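# Put the black pot upright inside the middle upper cabinet

## Task

Set the black pot standing upright on the bottom shelf of the middle upper cabinet, pushed in deep enough that the cabinet doors would be able to close; disturb nothing else. A pot that topples or finishes at a tilt counts as failure.

## Robot and tools

Robot: the LinearBot, a base that can drive in any direction, with a column about 1.7 m tall. A carriage rides up and down the column (lift_m, 0 to 1 m) and carries two identical six-joint arms, left and right, each ending in a two-finger gripper. Arm bases sit about 0.57 m + lift_m above the floor, and carriage parts hang roughly 0.15 m below them. A hand reaches 0.78 m from its shoulder but only about 0.38 m below its arm base. The hand is about 0.16 m long and 0.1 m wide (0.14 m when open); the wrist camera sticks out 0.11 m from joint 6's axis on one side. Finger tips are about 0.005 m thick in the closing direction and 0.02 m wide. Parked joints 1-6: 0, 0.05, 0.05, 1.45, 0, 0; parked, the robot is about 0.85 m wide and 0.65 m long. Cameras: carriage_camera (fixed, facing forward, tilted about 20 degrees down), left_wrist_camera and right_wrist_camera (looking past the fingertips). Images are 672x504.

Frames, in metres: the base frame has its origin on the floor below the base centre, x forward, y left, z up. left_hand and right_hand are reported in it, as the point between the finger pads, with quat_wxyz rotating base axes into hand axes (hand z along the fingers, fingers open along hand y; a hand pointing straight up with joints 1, 5, 6 at 0 gives 1, 0, 0, 0). base_odometry is in the frame of the base at scene start, counts wheel rotation only (slip looks like travel), heading in rad, left positive, -3.142 to 3.142. Expect a degree or two of heading drift after turns or long strafes.

move: one action per call. Action keys: "base", "joints", optional "speeds" and "min_time_s"; "cameras" and "blocking" are not part of the action. "base" holds exactly one key, an offset from the base's last reported position: translate_m (forward +, -2 to 2 m), strafe_m (left +, -2 to 2 m) or rotate_rad (counter-clockwise +, -6.3 to 6.3 rad). "joints" is one flat object of absolute targets keyed by name, covering both arms: lift_m; left_joint1_rad to left_joint6_rad and left_gripper_m; the same with right_. Ranges (done-tolerance): lift_m 0..1 (±0.004); joint1 -2.617..3.054 (±0.02), turns the arm about vertical, 0 forward, + left; joint2 0..3.141 (±0.105) shoulder, 0 upper arm back and level, 1.57 vertical, 3.14 forward and level; joint3 0..3.141 (±0.06) elbow, 0 folded, 3.14 straight; joint4 -1.57..1.57 (±0.04) wrist pitch, + raises the tips; joint5 -1.57..1.57 (±0.025) wrist yaw, + swings tips to the RIGHT; joint6 -2.094..2.094 (±0.02) roll, + clockwise viewed from the forearm; gripper 0..0.093 m (±0.004), the pad gap. "speeds" caps top speed for this action: translate_m and strafe_m 0.02-0.5 m/s, rotate_rad 0.05-1.57 rad/s, lift_m 0.08-0.27 m/s (lift defaults to 0.25, others to their maximum). min_time_s (0.1-8 s) is the minimum duration of each arm and gripper motion; too small a value makes the arm rush and overshoot up to about 15 degrees; 2 s or more straightens the hand path by up to 3 cm. Actions are cut off at 14 s ("time_out"). Unknown keys make the call invalid; out-of-range values get it refused. A move with no action just reports state and images.

blocking true (default) returns when everything is at rest; false returns within about 0.5 s while motion continues, and a new move only replaces targets it names. wait (seconds 0-10) adds no command and returns early once motions end. stop brakes all running motions (not instantly; the base coasts). zoom_image takes camera and region [x0, y0, x1, y1] in pixels, at most 504 by 504, from that camera's latest image. finished_scene takes scene, the current scene number, and cannot be undone; the pot must stay in place afterwards.

Results: the "move" line is "done" or the worst status; base_status and joint_status per motion: moving, done, off_target (resting short, maybe still pushing), contact_stop, time_out, not_followed ("joint command not followed": the arm would come within millimetres of itself or the other arm), limit_stop_at_motor_heat. After a refused call or an unrequested stop, the remaining move, wait and finished_scene calls of that reply are skipped. on_its_own lists uncommanded actions; "held at" is a target. motor_effort is percent of maximum, bracket = peak in last action; falling lift effort while lowering means a hand rests on something. Joint torques have offsets; joints 1-3 wrap at ±28 N m. Gripper reading on a firmly held hard object may be up to 0.005 m below its width; empty and shut reads 0.000-0.003. Grip firmly by targeting about 0.005 m under the touch reading; release with a target well above the reading. Images can lag the state slightly.

Cautions: hand readings run high, worse at long reach; joints may fall short or overshoot. Joint motions are interpolated, so hands curve off straight lines; unfold in open space and step close to objects. With joint2 below 0.8, swinging joint1 outward 0.5 rad or more can hit the column. Arms have no contact stop and keep pressing. Never let the arms collide or squeeze each other. Stretched or loaded arms heat (MOTOR HOT at 75 °C; at 100 °C the arm goes limp for 30-60 s and drops its load); park to cool. Low stability: high carriage, extended or loaded arms, pushing, abrupt stops; never reverse under a table edge. To free the base after contact, back off about 0.2 m. Avoid drops, releasing moving objects, hard hits and toppling the pot; a loose object may get nudged occasionally.

Each tool is called after ">>>" by a JSON object that holds its "api" and its "payload", one argument or row to a line.

## Session

>>> {"api": "move", "payload": {

}}

Scene clock: 0.00 s.
Joint torques (N m): no reading
base_odometry: x=+0.000 y=+0.000 heading=+0.000
base_status: not commanded
joint_positions: lift_m=+0.300 left_joint1_rad=+0.011 left_joint2_rad=+0.066 left_joint3_rad=+0.024 left_joint4_rad=+1.484 left_joint5_rad=+0.006 left_joint6_rad=-0.041 left_gripper_m=+0.09396 right_joint1_rad=+0.001 right_joint2_rad=+0.046 right_joint3_rad=+0.056 right_joint4_rad=+1.494 right_joint5_rad=+0.030 right_joint6_rad=+0.014 right_gripper_m=+0.09396
joint_status: not commanded
motor_effort: lift_m=+23 drive_wheels=-3
left_hand: x=+0.2583 y=+0.3029 z=+1.3008 quat_wxyz=(+0.998, +0.001, +0.064, -0.015) (m; base frame)
right_hand: x=+0.2398 y=-0.3087 z=+1.3097 quat_wxyz=(+0.999, +0.015, +0.033, +0.007) (m; base frame)
pictures: carriage_camera, left_wrist_camera, right_wrist_camera

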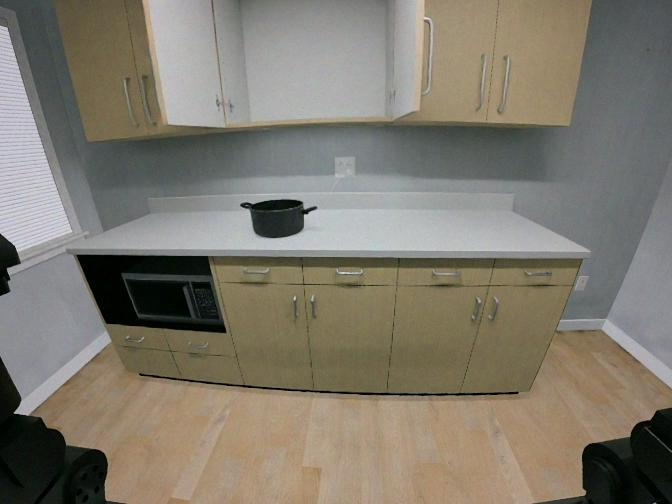

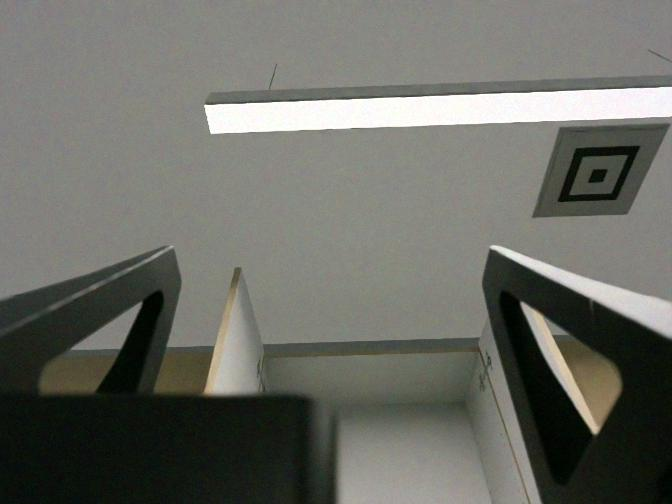

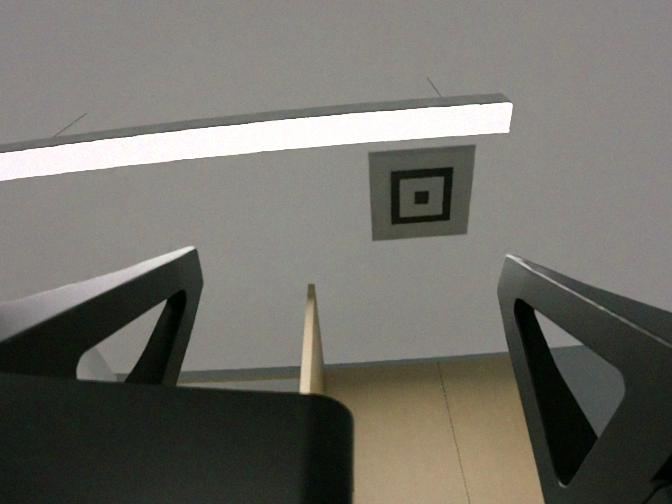

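>>> {"api": "zoom_image", "payload": {
  "camera": "carriage_camera",
  "region": [200, 170, 360, 270]
}}

>>> {"api": "zoom_image", "payload": {
  "camera": "carriage_camera",
  "region": [50, 0, 450, 200]
}}

Scaled by 3.150 from the camera's 672x504 image, which has a finer 960x720 frame.

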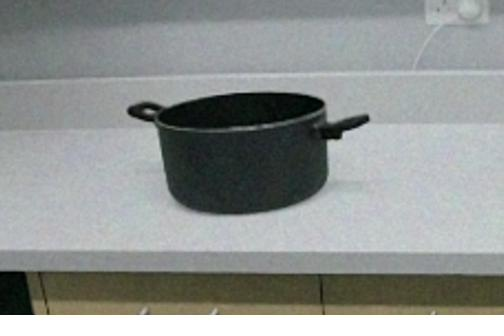

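Scaled by 1.260 from the camera's 672x504 image, which has a finer 960x720 frame.

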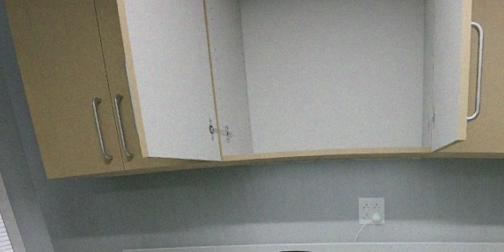

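>>> {"api": "move", "payload": {
  "joints": {"lift_m": 0.65},
  "cameras": ["carriage_camera"]
}}

Scene clock: 10.63 s.
Joint torques (N m): left_arm=[-0.1 4.36 5.5 -0.17 0.03 0.04] | right_arm=[-0.09 4.72 5.14 -0.37 -0.04 -0.02]
move: done
base_odometry: x=+0.000 y=+0.000 heading=+0.000
base_status: not commanded
joint_positions: lift_m=+0.650 left_joint1_rad=+0.011 left_joint2_rad=+0.066 left_joint3_rad=+0.024 left_joint4_rad=+1.484 left_joint5_rad=+0.006 left_joint6_rad=-0.041 left_gripper_m=+0.09396 right_joint1_rad=+0.001 right_joint2_rad=+0.046 right_joint3_rad=+0.056 right_joint4_rad=+1.494 right_joint5_rad=+0.030 right_joint6_rad=+0.014 right_gripper_m=+0.09396
joint_status: all done
motor_effort: lift_m=+23(28) drive_wheels=-2(3)
left_hand: x=+0.2583 y=+0.3029 z=+1.6507 quat_wxyz=(+0.998, +0.001, +0.064, -0.015) (m; base frame)
right_hand: x=+0.2398 y=-0.3087 z=+1.6596 quat_wxyz=(+0.999, +0.015, +0.033, +0.007) (m; base frame)
pictures: carriage_camera

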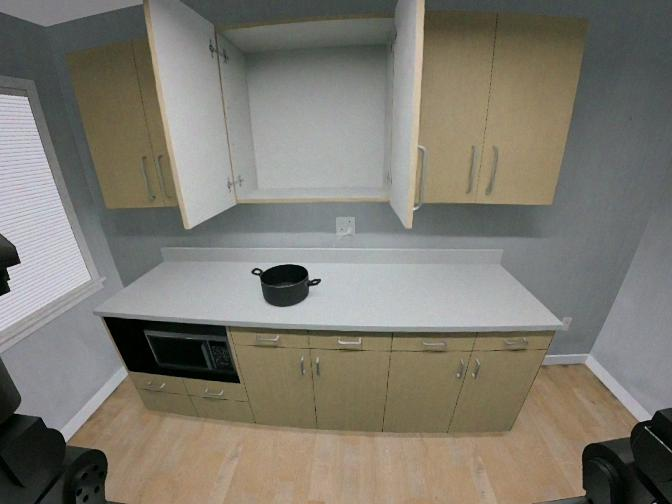

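>>> {"api": "move", "payload": {
  "joints": {"left_joint2_rad": 1.139, "left_joint3_rad": 0.59, "left_joint4_rad": 0.548, "left_joint5_rad": 0, "left_joint6_rad": 0, "right_joint2_rad": 1.139, "right_joint3_rad": 0.59, "right_joint4_rad": 0.548, "right_joint5_rad": 0, "right_joint6_rad": 0},
  "min_time_s": 2,
  "cameras": ["all"]
}}

Scene clock: 16.80 s.
Joint torques (N m): left_arm=[-0.09 -3.79 9.61 2.39 -0.03 0.14] | right_arm=[-0.1 -3.23 9.28 1.98 -0.2 -0.18]
move: done
base_odometry: x=+0.000 y=+0.000 heading=+0.000
base_status: not commanded
joint_positions: lift_m=+0.650 left_joint1_rad=+0.011 left_joint2_rad=+1.135 left_joint3_rad=+0.559 left_joint4_rad=+0.550 left_joint5_rad=+0.006 left_joint6_rad=-0.011 left_gripper_m=+0.09396 right_joint1_rad=+0.001 right_joint2_rad=+1.135 right_joint3_rad=+0.555 right_joint4_rad=+0.551 right_joint5_rad=+0.015 right_joint6_rad=+0.013 right_gripper_m=+0.09396
joint_status: all done
motor_effort: lift_m=+23(23) drive_wheels=-1(3)
left_hand: x=+0.6172 y=+0.3069 z=+1.4872 quat_wxyz=(+0.698, -0.006, +0.716, -0.002) (m; base frame)
right_hand: x=+0.6169 y=-0.3058 z=+1.4859 quat_wxyz=(+0.697, +0.010, +0.717, -0.001) (m; base frame)
pictures: carriage_camera, left_wrist_camera, right_wrist_camera

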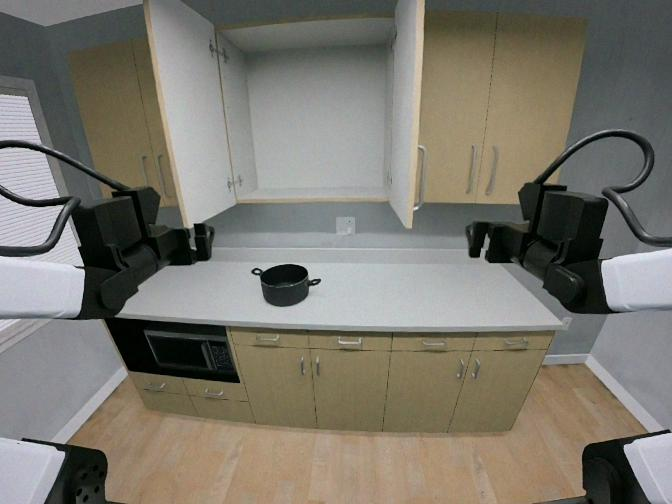

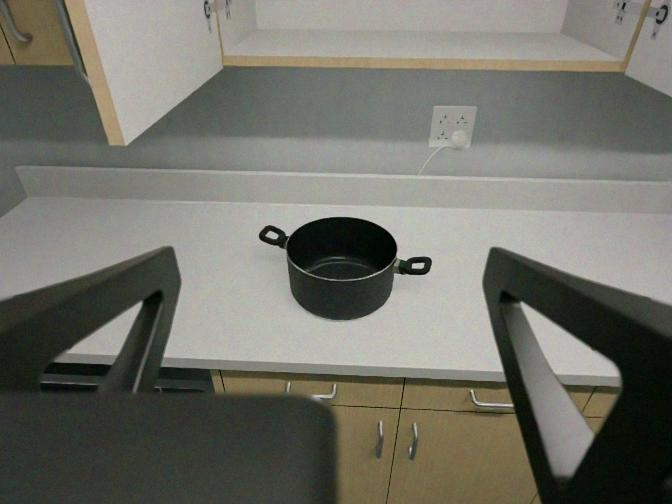

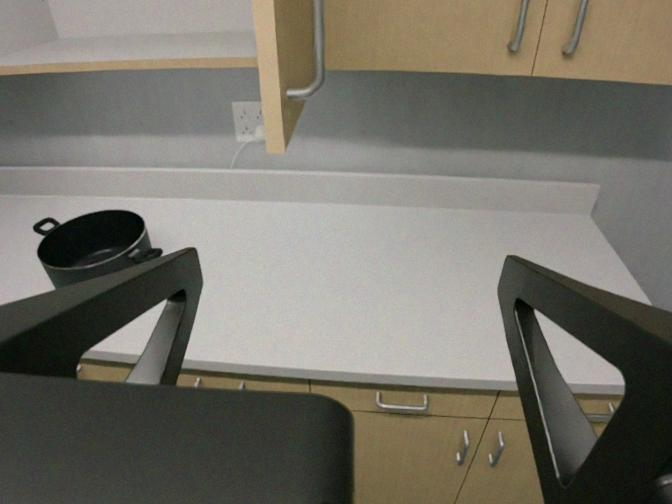

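>>> {"api": "zoom_image", "payload": {
  "camera": "carriage_camera",
  "region": [80, 160, 240, 320]
}}

>>> {"api": "zoom_image", "payload": {
  "camera": "carriage_camera",
  "region": [440, 160, 600, 320]
}}

>>> {"api": "zoom_image", "payload": {
  "camera": "carriage_camera",
  "region": [230, 240, 430, 440]
}}

Scaled by 3.150 from the camera's 672x504 image, which has a finer 960x720 frame.

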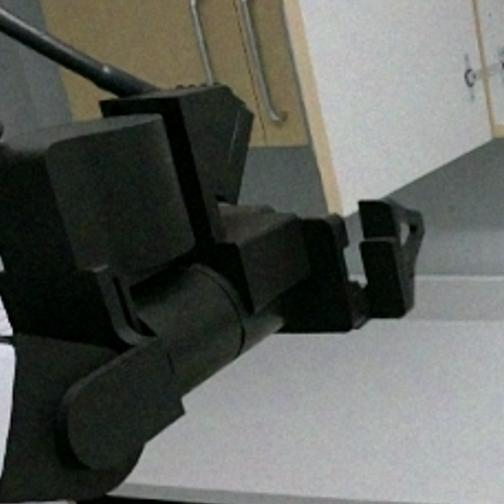

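Scaled by 3.150 from the camera's 672x504 image, which has a finer 960x720 frame.

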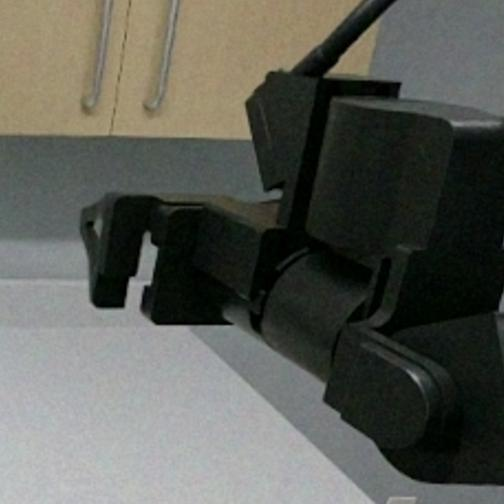

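Scaled by 2.520 from the camera's 672x504 image, which has a finer 960x720 frame.

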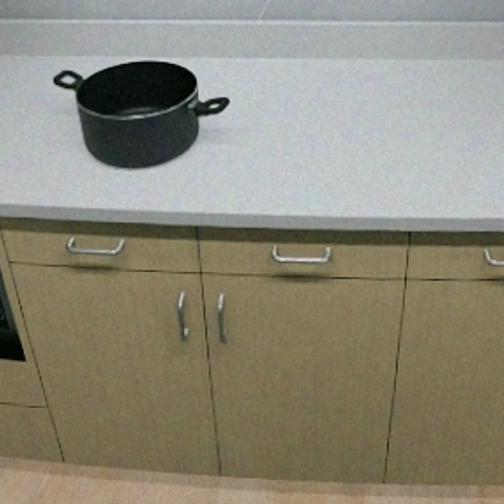

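>>> {"api": "zoom_image", "payload": {
  "camera": "left_wrist_camera",
  "region": [230, 190, 450, 340]
}}

Scaled by 2.291 from the camera's 672x504 image, which has a finer 960x720 frame.

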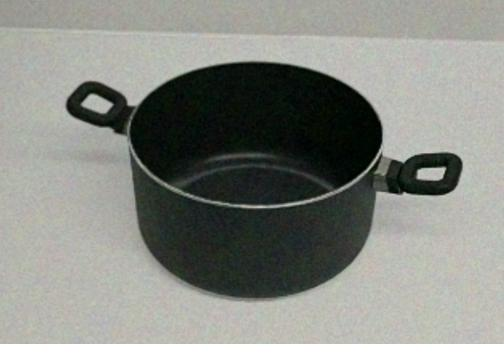

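>>> {"api": "move", "payload": {
  "base": {"strafe_m": 0.275},
  "joints": {"lift_m": 0.4},
  "speeds": {"strafe_m": 0.2},
  "cameras": ["all"]
}}

Scene clock: 31.47 s.
Joint torques (N m): left_arm=[0.08 -4.29 8.4 2.62 -0.01 0.14] | right_arm=[-0.02 -3.55 8.14 2.14 -0.14 -0.15]
move: done
base_odometry: x=+0.000 y=+0.275 heading=+0.000
base_status: done
joint_positions: lift_m=+0.400 left_joint1_rad=+0.010 left_joint2_rad=+1.139 left_joint3_rad=+0.571 left_joint4_rad=+0.531 left_joint5_rad=+0.005 left_joint6_rad=-0.010 left_gripper_m=+0.09396 right_joint1_rad=+0.000 right_joint2_rad=+1.138 right_joint3_rad=+0.569 right_joint4_rad=+0.535 right_joint5_rad=+0.012 right_joint6_rad=+0.013 right_gripper_m=+0.09396
joint_status: all done
motor_effort: lift_m=+21(22) drive_wheels=-3(8)
left_hand: x=+0.6187 y=+0.3067 z=+1.2374 quat_wxyz=(+0.694, -0.006, +0.720, -0.002) (m; base frame)
right_hand: x=+0.6185 y=-0.3054 z=+1.2376 quat_wxyz=(+0.695, +0.009, +0.719, +0.000) (m; base frame)
pictures: carriage_camera, left_wrist_camera, right_wrist_camera

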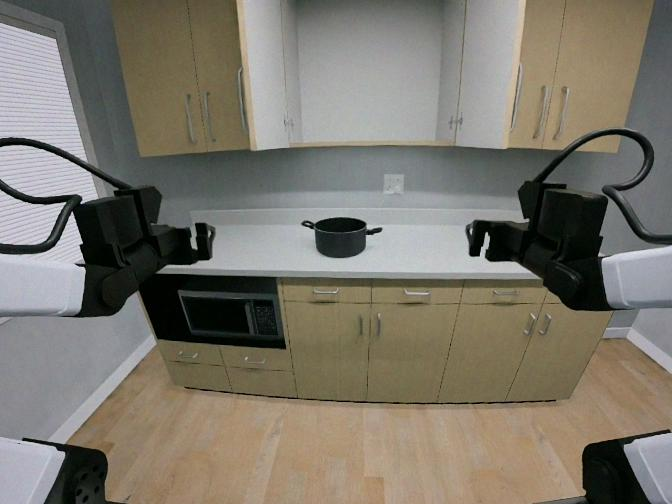

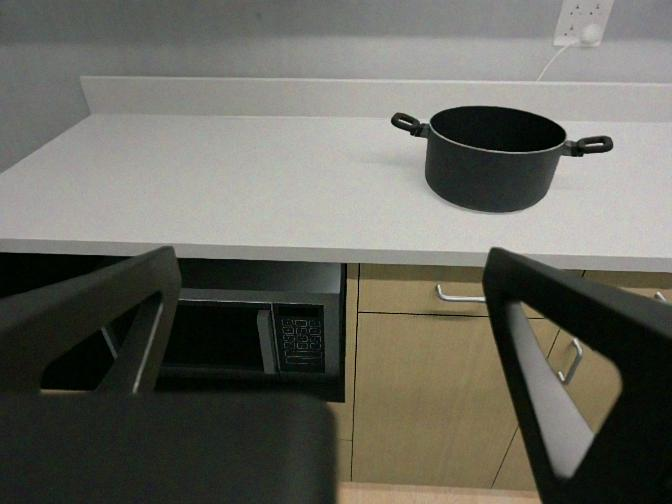

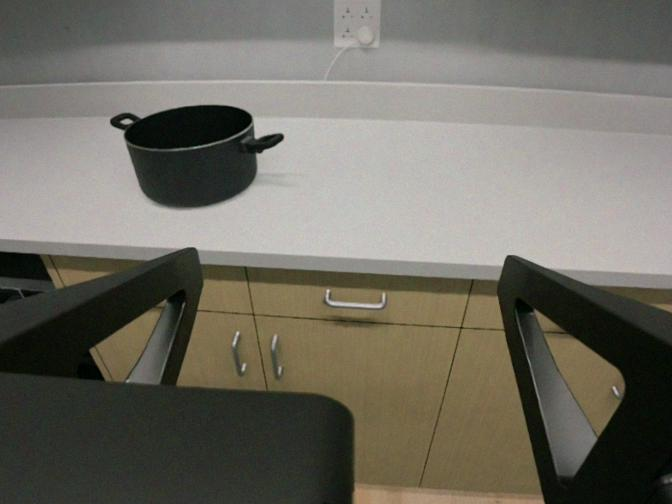

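>>> {"api": "move", "payload": {
  "joints": {"left_joint1_rad": -0.207, "left_joint2_rad": 2.42, "left_joint3_rad": 1.75, "left_joint4_rad": 0.697, "left_joint5_rad": 0, "left_joint6_rad": -1.57, "right_joint1_rad": 0.251, "right_joint2_rad": 2.117, "right_joint3_rad": 1.2, "right_joint4_rad": 0.944, "right_joint5_rad": 0, "right_joint6_rad": 1.57},
  "min_time_s": 2.5,
  "cameras": ["all"]
}}

Scene clock: 36.77 s.
Joint torques (N m): left_arm=[-0.55 -15.95 9.22 2.77 -0.02 0] | right_arm=[0.25 -11.67 8.06 2.22 -0.14 0.04]
move: done
base_odometry: x=+0.000 y=+0.275 heading=+0.000
base_status: not commanded
joint_positions: lift_m=+0.400 left_joint1_rad=-0.202 left_joint2_rad=+2.416 left_joint3_rad=+1.720 left_joint4_rad=+0.666 left_joint5_rad=+0.005 left_joint6_rad=-1.558 left_gripper_m=+0.09397 right_joint1_rad=+0.247 right_joint2_rad=+2.112 right_joint3_rad=+1.169 right_joint4_rad=+0.924 right_joint5_rad=+0.012 right_joint6_rad=+1.556 right_gripper_m=+0.09397
joint_status: all done
motor_effort: lift_m=+21(21) drive_wheels=-3(5)
left_hand: x=+0.9003 y=+0.1637 z=+1.1446 quat_wxyz=(+0.442, -0.449, +0.560, -0.538) (m; base frame)
right_hand: x=+0.8017 y=-0.1599 z=+1.1468 quat_wxyz=(+0.438, +0.438, +0.563, +0.547) (m; base frame)
pictures: carriage_camera, left_wrist_camera, right_wrist_camera

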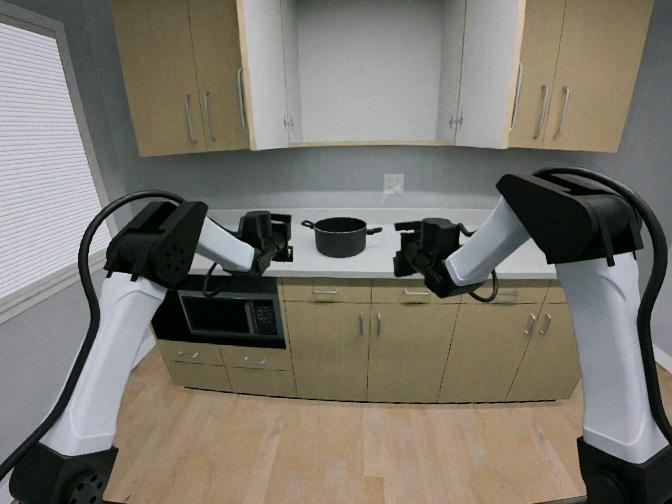

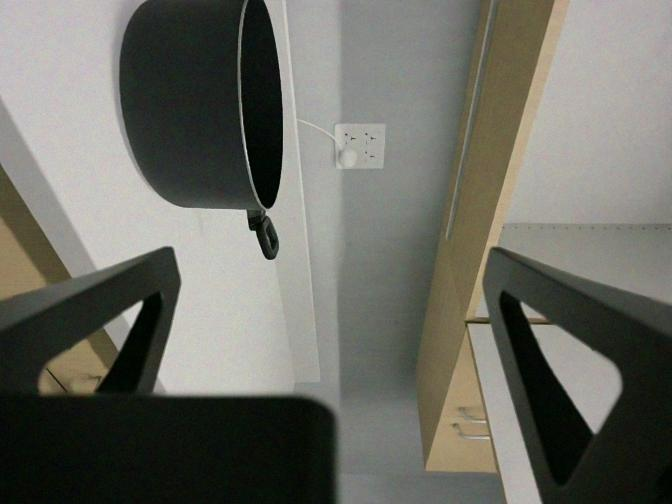

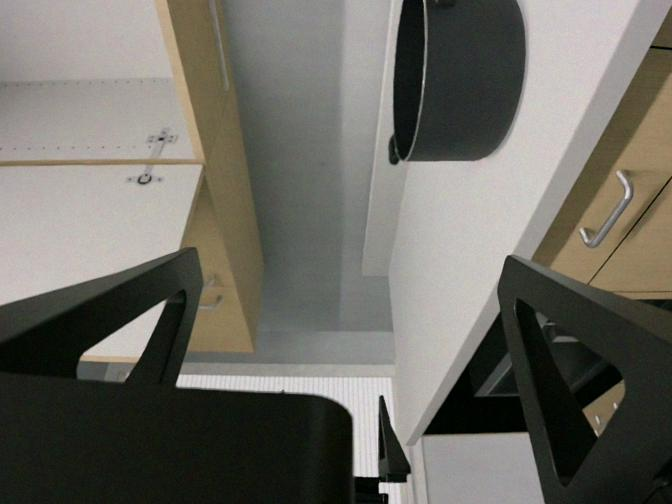

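>>> {"api": "move", "payload": {
  "joints": {"lift_m": 0.29}
}}

>>> {"api": "move", "payload": {
  "base": {"translate_m": 0.3},
  "speeds": {"translate_m": 0.15},
  "cameras": ["all"]
}}

Scene clock: 39.43 s.
Joint torques (N m): left_arm=[-0.57 -17.68 8.14 2.66 -0.03 0.01] | right_arm=[0.23 -13.16 7.12 2.14 -0.13 0.05]
move: done
base_odometry: x=+0.000 y=+0.275 heading=+0.000
base_status: not commanded
joint_positions: lift_m=+0.290 left_joint1_rad=-0.202 left_joint2_rad=+2.432 left_joint3_rad=+1.731 left_joint4_rad=+0.679 left_joint5_rad=+0.005 left_joint6_rad=-1.561 left_gripper_m=+0.09397 right_joint1_rad=+0.247 right_joint2_rad=+2.124 right_joint3_rad=+1.181 right_joint4_rad=+0.931 right_joint5_rad=+0.012 right_joint6_rad=+1.558 right_gripper_m=+0.09397
joint_status: all done
motor_effort: lift_m=+21(22) drive_wheels=-3(5)
left_hand: x=+0.9025 y=+0.1632 z=+1.0324 quat_wxyz=(+0.443, -0.448, +0.557, -0.541) (m; base frame)
right_hand: x=+0.8043 y=-0.1593 z=+1.0364 quat_wxyz=(+0.439, +0.437, +0.561, +0.549) (m; base frame)
pictures: none

Scene clock: 42.40 s.
Joint torques (N m): left_arm=[-0.5 -17.66 8.13 2.63 -0.01 0] | right_arm=[0.14 -13.01 7.2 2.13 -0.16 0.05]
move: done
base_odometry: x=+0.300 y=+0.275 heading=+0.001
base_status: done
joint_positions: lift_m=+0.290 left_joint1_rad=-0.202 left_joint2_rad=+2.432 left_joint3_rad=+1.731 left_joint4_rad=+0.679 left_joint5_rad=+0.005 left_joint6_rad=-1.561 left_gripper_m=+0.09397 right_joint1_rad=+0.247 right_joint2_rad=+2.124 right_joint3_rad=+1.181 right_joint4_rad=+0.932 right_joint5_rad=+0.012 right_joint6_rad=+1.558 right_gripper_m=+0.09397
joint_status: not commanded
motor_effort: lift_m=+21(22) drive_wheels=-6(10)
left_hand: x=+0.9025 y=+0.1630 z=+1.0324 quat_wxyz=(+0.443, -0.448, +0.557, -0.541) (m; base frame)
right_hand: x=+0.8043 y=-0.1591 z=+1.0366 quat_wxyz=(+0.439, +0.437, +0.561, +0.549) (m; base frame)
pictures: carriage_camera, left_wrist_camera, right_wrist_camera

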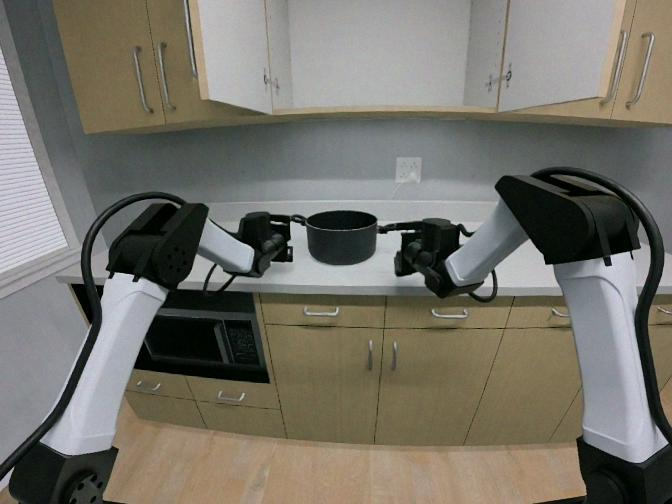

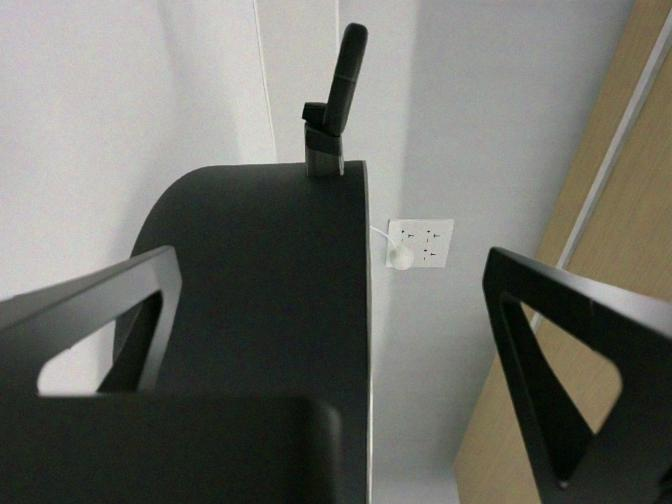

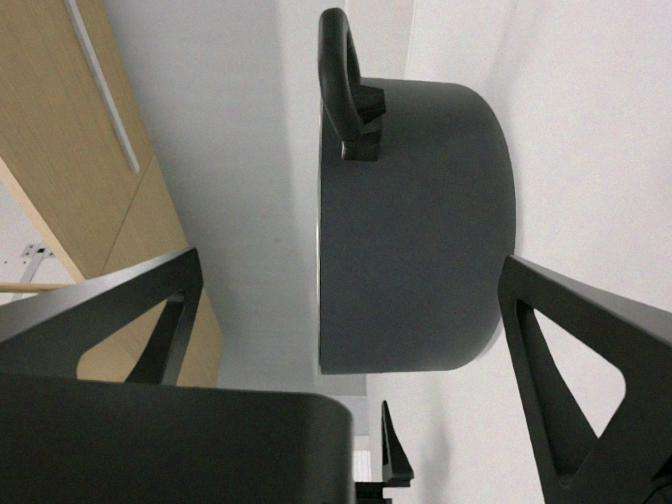

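>>> {"api": "move", "payload": {
  "base": {"translate_m": 0.08},
  "speeds": {"translate_m": 0.1},
  "cameras": ["all"]
}}

Scene clock: 45.67 s.
Joint torques (N m): left_arm=[-0.38 -17.72 8.18 2.64 -0.02 0] | right_arm=[0.12 -13.04 7.1 2.15 -0.14 0.02]
move: done
base_odometry: x=+0.380 y=+0.276 heading=+0.001
base_status: done
joint_positions: lift_m=+0.290 left_joint1_rad=-0.204 left_joint2_rad=+2.432 left_joint3_rad=+1.731 left_joint4_rad=+0.679 left_joint5_rad=+0.005 left_joint6_rad=-1.561 left_gripper_m=+0.09397 right_joint1_rad=+0.248 right_joint2_rad=+2.124 right_joint3_rad=+1.181 right_joint4_rad=+0.932 right_joint5_rad=+0.012 right_joint6_rad=+1.558 right_gripper_m=+0.09397
joint_status: not commanded
motor_effort: lift_m=+21(22) drive_wheels=-4(9)
left_hand: x=+0.9023 y=+0.1622 z=+1.0324 quat_wxyz=(+0.443, -0.447, +0.558, -0.541) (m; base frame)
right_hand: x=+0.8041 y=-0.1585 z=+1.0367 quat_wxyz=(+0.439, +0.436, +0.561, +0.550) (m; base frame)
pictures: carriage_camera, left_wrist_camera, right_wrist_camera

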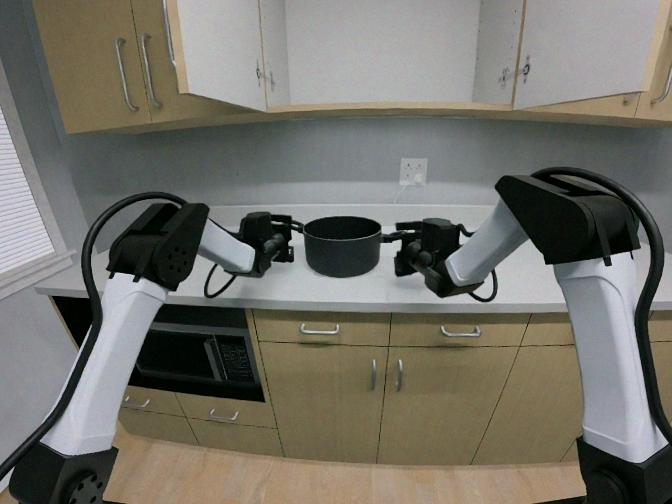

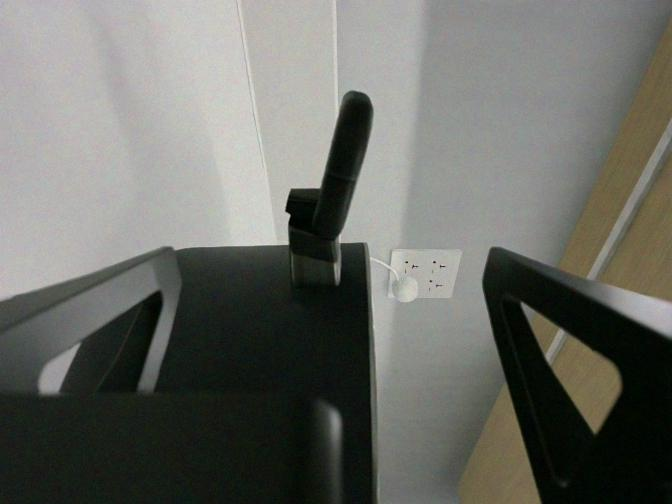

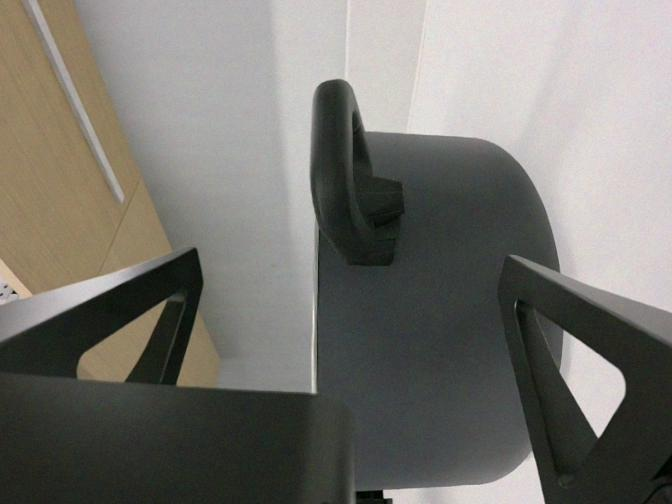

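>>> {"api": "move", "payload": {
  "joints": {"lift_m": 0.299, "left_joint1_rad": -0.229, "right_joint1_rad": 0.277}
}}

>>> {"api": "move", "payload": {
  "base": {"translate_m": 0.05},
  "speeds": {"translate_m": 0.08},
  "cameras": ["all"]
}}

Scene clock: 51.03 s.
Joint torques (N m): left_arm=[-0.23 -17.83 7.92 2.59 0 0.01] | right_arm=[-0.18 -13.12 7.02 2.08 -0.13 0.03]
move: done
base_odometry: x=+0.380 y=+0.276 heading=+0.001
base_status: not commanded
joint_positions: lift_m=+0.299 left_joint1_rad=-0.227 left_joint2_rad=+2.433 left_joint3_rad=+1.733 left_joint4_rad=+0.683 left_joint5_rad=+0.005 left_joint6_rad=-1.561 left_gripper_m=+0.09397 right_joint1_rad=+0.277 right_joint2_rad=+2.125 right_joint3_rad=+1.183 right_joint4_rad=+0.937 right_joint5_rad=+0.010 right_joint6_rad=+1.559 right_gripper_m=+0.09397
joint_status: all done
motor_effort: lift_m=+23(28) drive_wheels=+1(6)
left_hand: x=+0.8991 y=+0.1461 z=+1.0426 quat_wxyz=(+0.438, -0.439, +0.561, -0.548) (m; base frame)
right_hand: x=+0.7999 y=-0.1412 z=+1.0466 quat_wxyz=(+0.431, +0.427, +0.566, +0.558) (m; base frame)
pictures: none

Scene clock: 52.37 s.
Joint torques (N m): left_arm=[-0.24 -17.87 7.95 2.58 -0.01 0.02] | right_arm=[-0.13 -13.14 7.04 2.06 -0.12 0.04]
move: done
base_odometry: x=+0.430 y=+0.276 heading=+0.002
base_status: done
joint_positions: lift_m=+0.299 left_joint1_rad=-0.227 left_joint2_rad=+2.433 left_joint3_rad=+1.733 left_joint4_rad=+0.683 left_joint5_rad=+0.005 left_joint6_rad=-1.561 left_gripper_m=+0.09397 right_joint1_rad=+0.277 right_joint2_rad=+2.125 right_joint3_rad=+1.183 right_joint4_rad=+0.937 right_joint5_rad=+0.010 right_joint6_rad=+1.559 right_gripper_m=+0.09397
joint_status: not commanded
motor_effort: lift_m=+23(23) drive_wheels=-5(10)
left_hand: x=+0.8991 y=+0.1461 z=+1.0426 quat_wxyz=(+0.438, -0.439, +0.561, -0.548) (m; base frame)
right_hand: x=+0.7999 y=-0.1412 z=+1.0466 quat_wxyz=(+0.431, +0.427, +0.566, +0.558) (m; base frame)
pictures: carriage_camera, left_wrist_camera, right_wrist_camera

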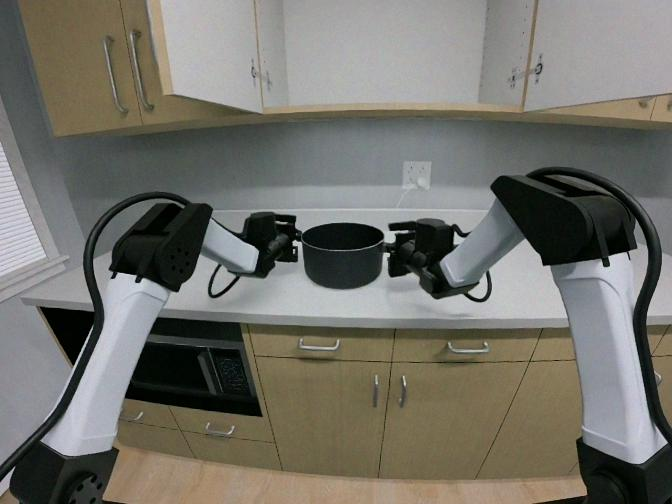

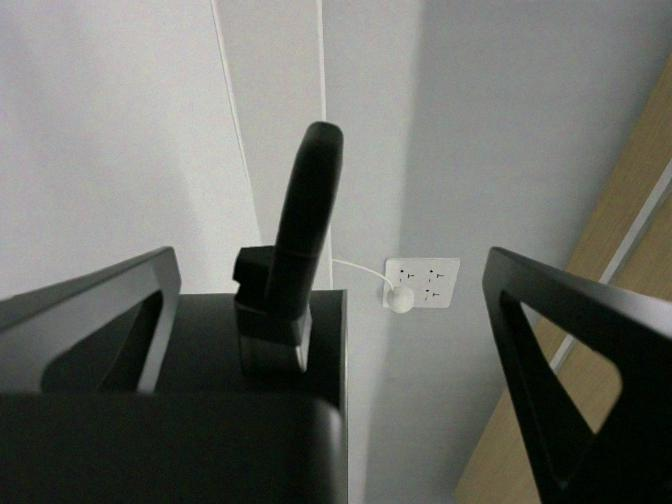

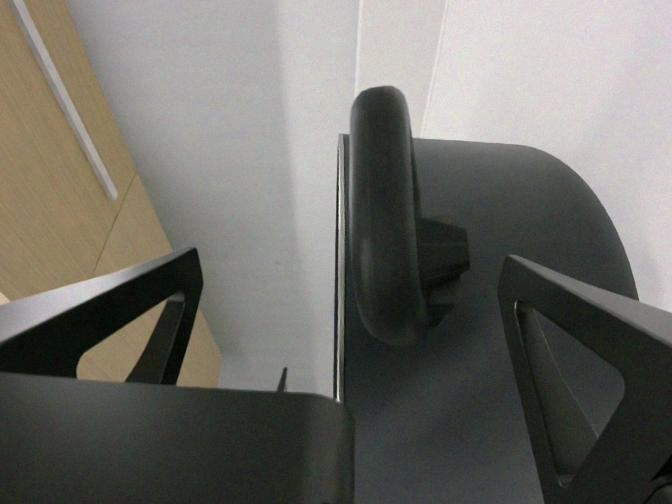

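>>> {"api": "move", "payload": {
  "joints": {"lift_m": 0.291}
}}

>>> {"api": "move", "payload": {
  "base": {"translate_m": 0.024},
  "speeds": {"translate_m": 0.05},
  "cameras": ["all"]
}}

Scene clock: 54.43 s.
Joint torques (N m): left_arm=[-0.18 -18.11 7.87 2.63 -0.01 0.02] | right_arm=[-0.14 -13.45 6.98 2.11 -0.13 0.01]
move: done
base_odometry: x=+0.430 y=+0.276 heading=+0.002
base_status: not commanded
joint_positions: lift_m=+0.291 left_joint1_rad=-0.227 left_joint2_rad=+2.436 left_joint3_rad=+1.733 left_joint4_rad=+0.681 left_joint5_rad=+0.005 left_joint6_rad=-1.561 left_gripper_m=+0.09397 right_joint1_rad=+0.277 right_joint2_rad=+2.128 right_joint3_rad=+1.183 right_joint4_rad=+0.934 right_joint5_rad=+0.010 right_joint6_rad=+1.559 right_gripper_m=+0.09397
joint_status: all done
motor_effort: lift_m=+21(22) drive_wheels=+1(6)
left_hand: x=+0.8993 y=+0.1461 z=+1.0325 quat_wxyz=(+0.437, -0.441, +0.563, -0.547) (m; base frame)
right_hand: x=+0.8000 y=-0.1412 z=+1.0368 quat_wxyz=(+0.430, +0.428, +0.568, +0.556) (m; base frame)
pictures: none

Scene clock: 55.40 s.
Joint torques (N m): left_arm=[-0.18 -18.13 7.9 2.59 -0.02 0.01] | right_arm=[-0.17 -13.39 6.97 2.1 -0.14 0.04]
move: done
base_odometry: x=+0.454 y=+0.276 heading=+0.002
base_status: done
joint_positions: lift_m=+0.291 left_joint1_rad=-0.227 left_joint2_rad=+2.436 left_joint3_rad=+1.733 left_joint4_rad=+0.682 left_joint5_rad=+0.005 left_joint6_rad=-1.561 left_gripper_m=+0.09397 right_joint1_rad=+0.277 right_joint2_rad=+2.128 right_joint3_rad=+1.183 right_joint4_rad=+0.935 right_joint5_rad=+0.010 right_joint6_rad=+1.559 right_gripper_m=+0.09397
joint_status: not commanded
motor_effort: lift_m=+21(21) drive_wheels=-5(9)
left_hand: x=+0.8993 y=+0.1461 z=+1.0327 quat_wxyz=(+0.437, -0.440, +0.562, -0.547) (m; base frame)
right_hand: x=+0.8000 y=-0.1412 z=+1.0370 quat_wxyz=(+0.430, +0.428, +0.568, +0.557) (m; base frame)
pictures: carriage_camera, left_wrist_camera, right_wrist_camera

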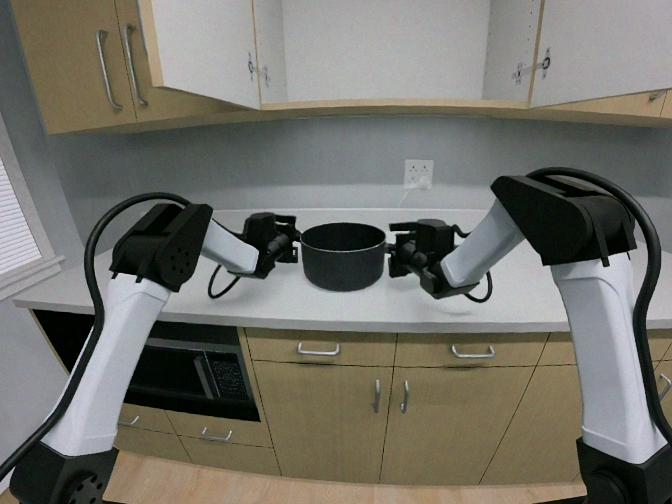

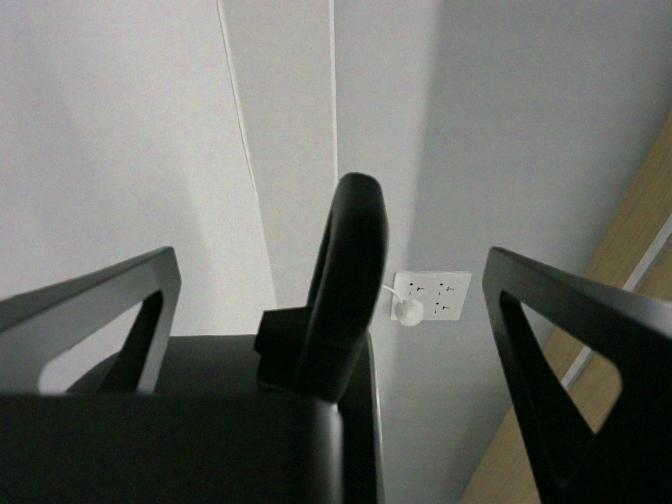

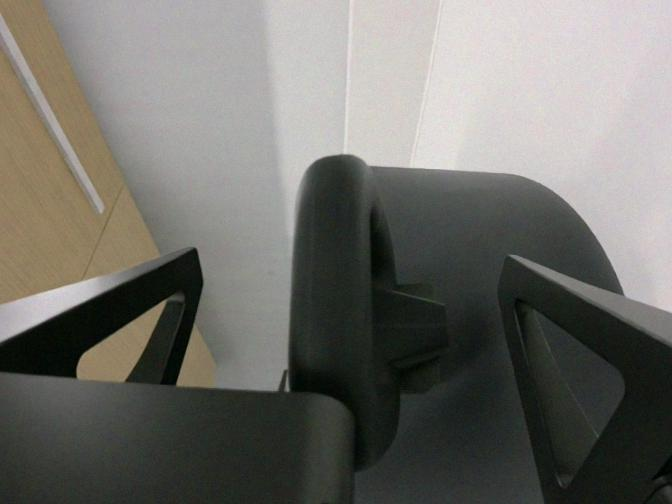

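>>> {"api": "move", "payload": {
  "joints": {"left_gripper_m": 0.03, "right_gripper_m": 0.03},
  "min_time_s": 1.5,
  "cameras": ["left_wrist_camera", "right_wrist_camera"]
}}

Scene clock: 57.73 s.
Joint torques (N m): left_arm=[-0.23 -18.13 7.95 2.84 -0.02 0] | right_arm=[-0.06 -13.38 6.99 2.42 -0.12 0.02]
move: done
base_odometry: x=+0.454 y=+0.276 heading=+0.002
base_status: not commanded
joint_positions: lift_m=+0.291 left_joint1_rad=-0.227 left_joint2_rad=+2.436 left_joint3_rad=+1.733 left_joint4_rad=+0.661 left_joint5_rad=+0.005 left_joint6_rad=-1.561 left_gripper_m=+0.03017 right_joint1_rad=+0.277 right_joint2_rad=+2.128 right_joint3_rad=+1.183 right_joint4_rad=+0.906 right_joint5_rad=+0.010 right_joint6_rad=+1.559 right_gripper_m=+0.03013
joint_status: all done
motor_effort: lift_m=+21(21) drive_wheels=-4(6)
left_hand: x=+0.8991 y=+0.1461 z=+1.0275 quat_wxyz=(+0.432, -0.445, +0.568, -0.541) (m; base frame)
right_hand: x=+0.7998 y=-0.1412 z=+1.0299 quat_wxyz=(+0.424, +0.434, +0.576, +0.548) (m; base frame)
pictures: left_wrist_camera, right_wrist_camera

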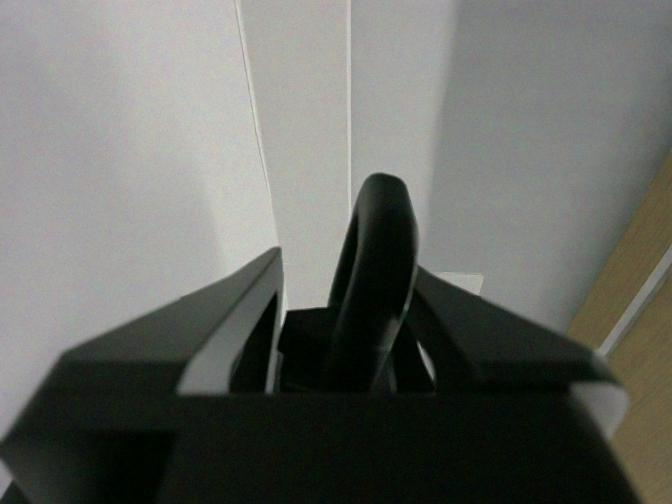

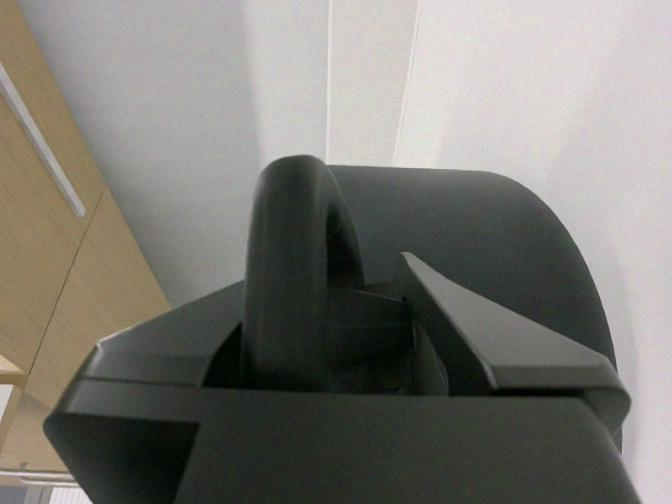

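>>> {"api": "move", "payload": {
  "joints": {"lift_m": 0.297},
  "cameras": ["left_wrist_camera", "right_wrist_camera"]
}}

Scene clock: 58.83 s.
Joint torques (N m): left_arm=[-0.23 -18.28 7.9 3.03 -0.01 0] | right_arm=[-0.08 -13.6 7.06 2.59 -0.13 0.02]
move: done
base_odometry: x=+0.454 y=+0.276 heading=+0.002
base_status: not commanded
joint_positions: lift_m=+0.297 left_joint1_rad=-0.227 left_joint2_rad=+2.437 left_joint3_rad=+1.733 left_joint4_rad=+0.644 left_joint5_rad=+0.004 left_joint6_rad=-1.561 left_gripper_m=+0.03017 right_joint1_rad=+0.277 right_joint2_rad=+2.130 right_joint3_rad=+1.183 right_joint4_rad=+0.889 right_joint5_rad=+0.010 right_joint6_rad=+1.559 right_gripper_m=+0.03013
joint_status: all done
motor_effort: lift_m=+24(29) drive_wheels=-5(5)
left_hand: x=+0.8990 y=+0.1463 z=+1.0277 quat_wxyz=(+0.428, -0.449, +0.573, -0.536) (m; base frame)
right_hand: x=+0.7997 y=-0.1412 z=+1.0300 quat_wxyz=(+0.420, +0.438, +0.581, +0.543) (m; base frame)
pictures: left_wrist_camera, right_wrist_camera

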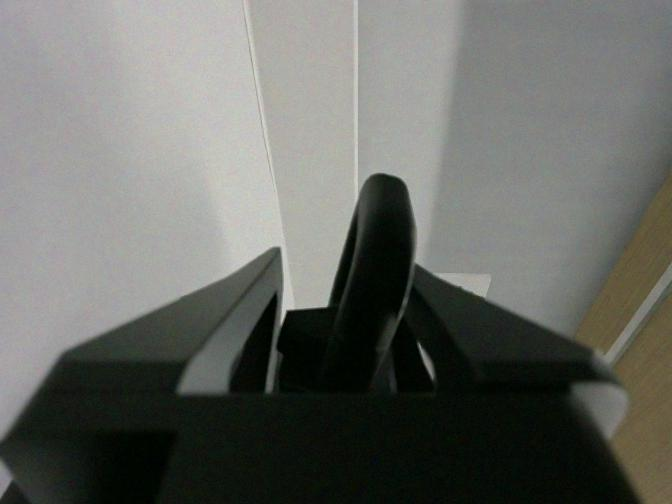

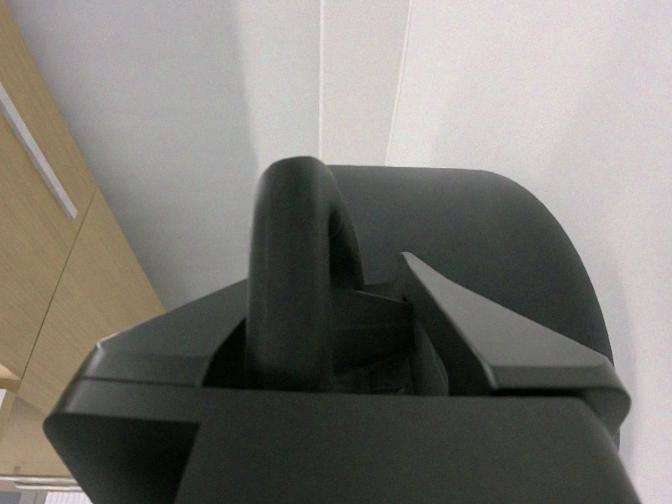

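>>> {"api": "move", "payload": {
  "joints": {"left_gripper_m": 0.02, "right_gripper_m": 0.02},
  "min_time_s": 1,
  "cameras": ["left_wrist_camera", "right_wrist_camera"]
}}

Scene clock: 61.43 s.
Joint torques (N m): left_arm=[-0.31 -18.24 7.92 2.88 0.03 -0.46] | right_arm=[0.01 -13.67 6.98 2.79 -0.22 0.82]
move: off_target
base_odometry: x=+0.454 y=+0.276 heading=+0.002
base_status: not commanded
joint_positions: lift_m=+0.297 left_joint1_rad=-0.227 left_joint2_rad=+2.437 left_joint3_rad=+1.733 left_joint4_rad=+0.658 left_joint5_rad=+0.001 left_joint6_rad=-1.518 left_gripper_m=+0.02678 right_joint1_rad=+0.276 right_joint2_rad=+2.130 right_joint3_rad=+1.183 right_joint4_rad=+0.873 right_joint5_rad=+0.020 right_joint6_rad=+1.487 right_gripper_m=+0.02138
joint_status: left_gripper_m off_target (ended at +0.02680, target +0.02000); the others done
motor_effort: lift_m=+24(25) drive_wheels=-5(6)
left_hand: x=+0.8993 y=+0.1468 z=+1.0313 quat_wxyz=(+0.444, -0.435, +0.578, -0.529) (m; base frame)
right_hand: x=+0.8001 y=-0.1435 z=+1.0260 quat_wxyz=(+0.439, +0.423, +0.599, +0.520) (m; base frame)
pictures: left_wrist_camera, right_wrist_camera

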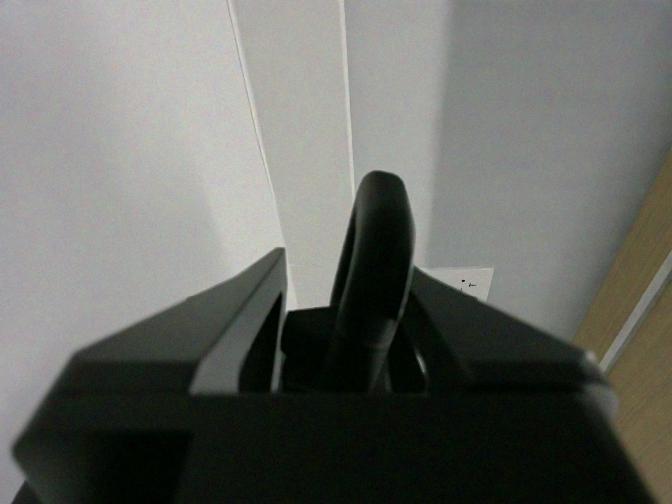

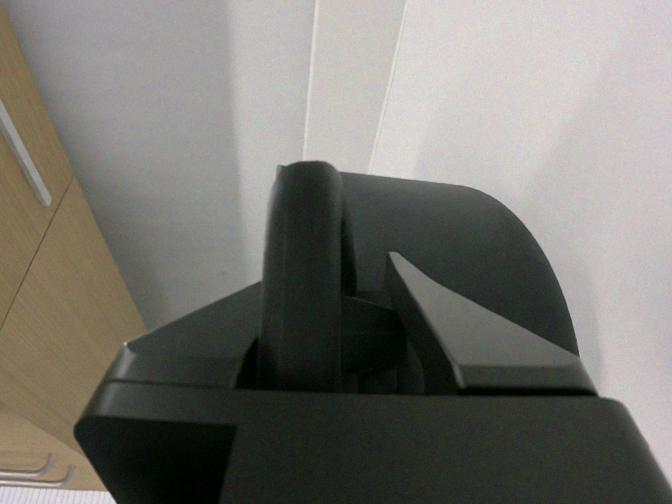

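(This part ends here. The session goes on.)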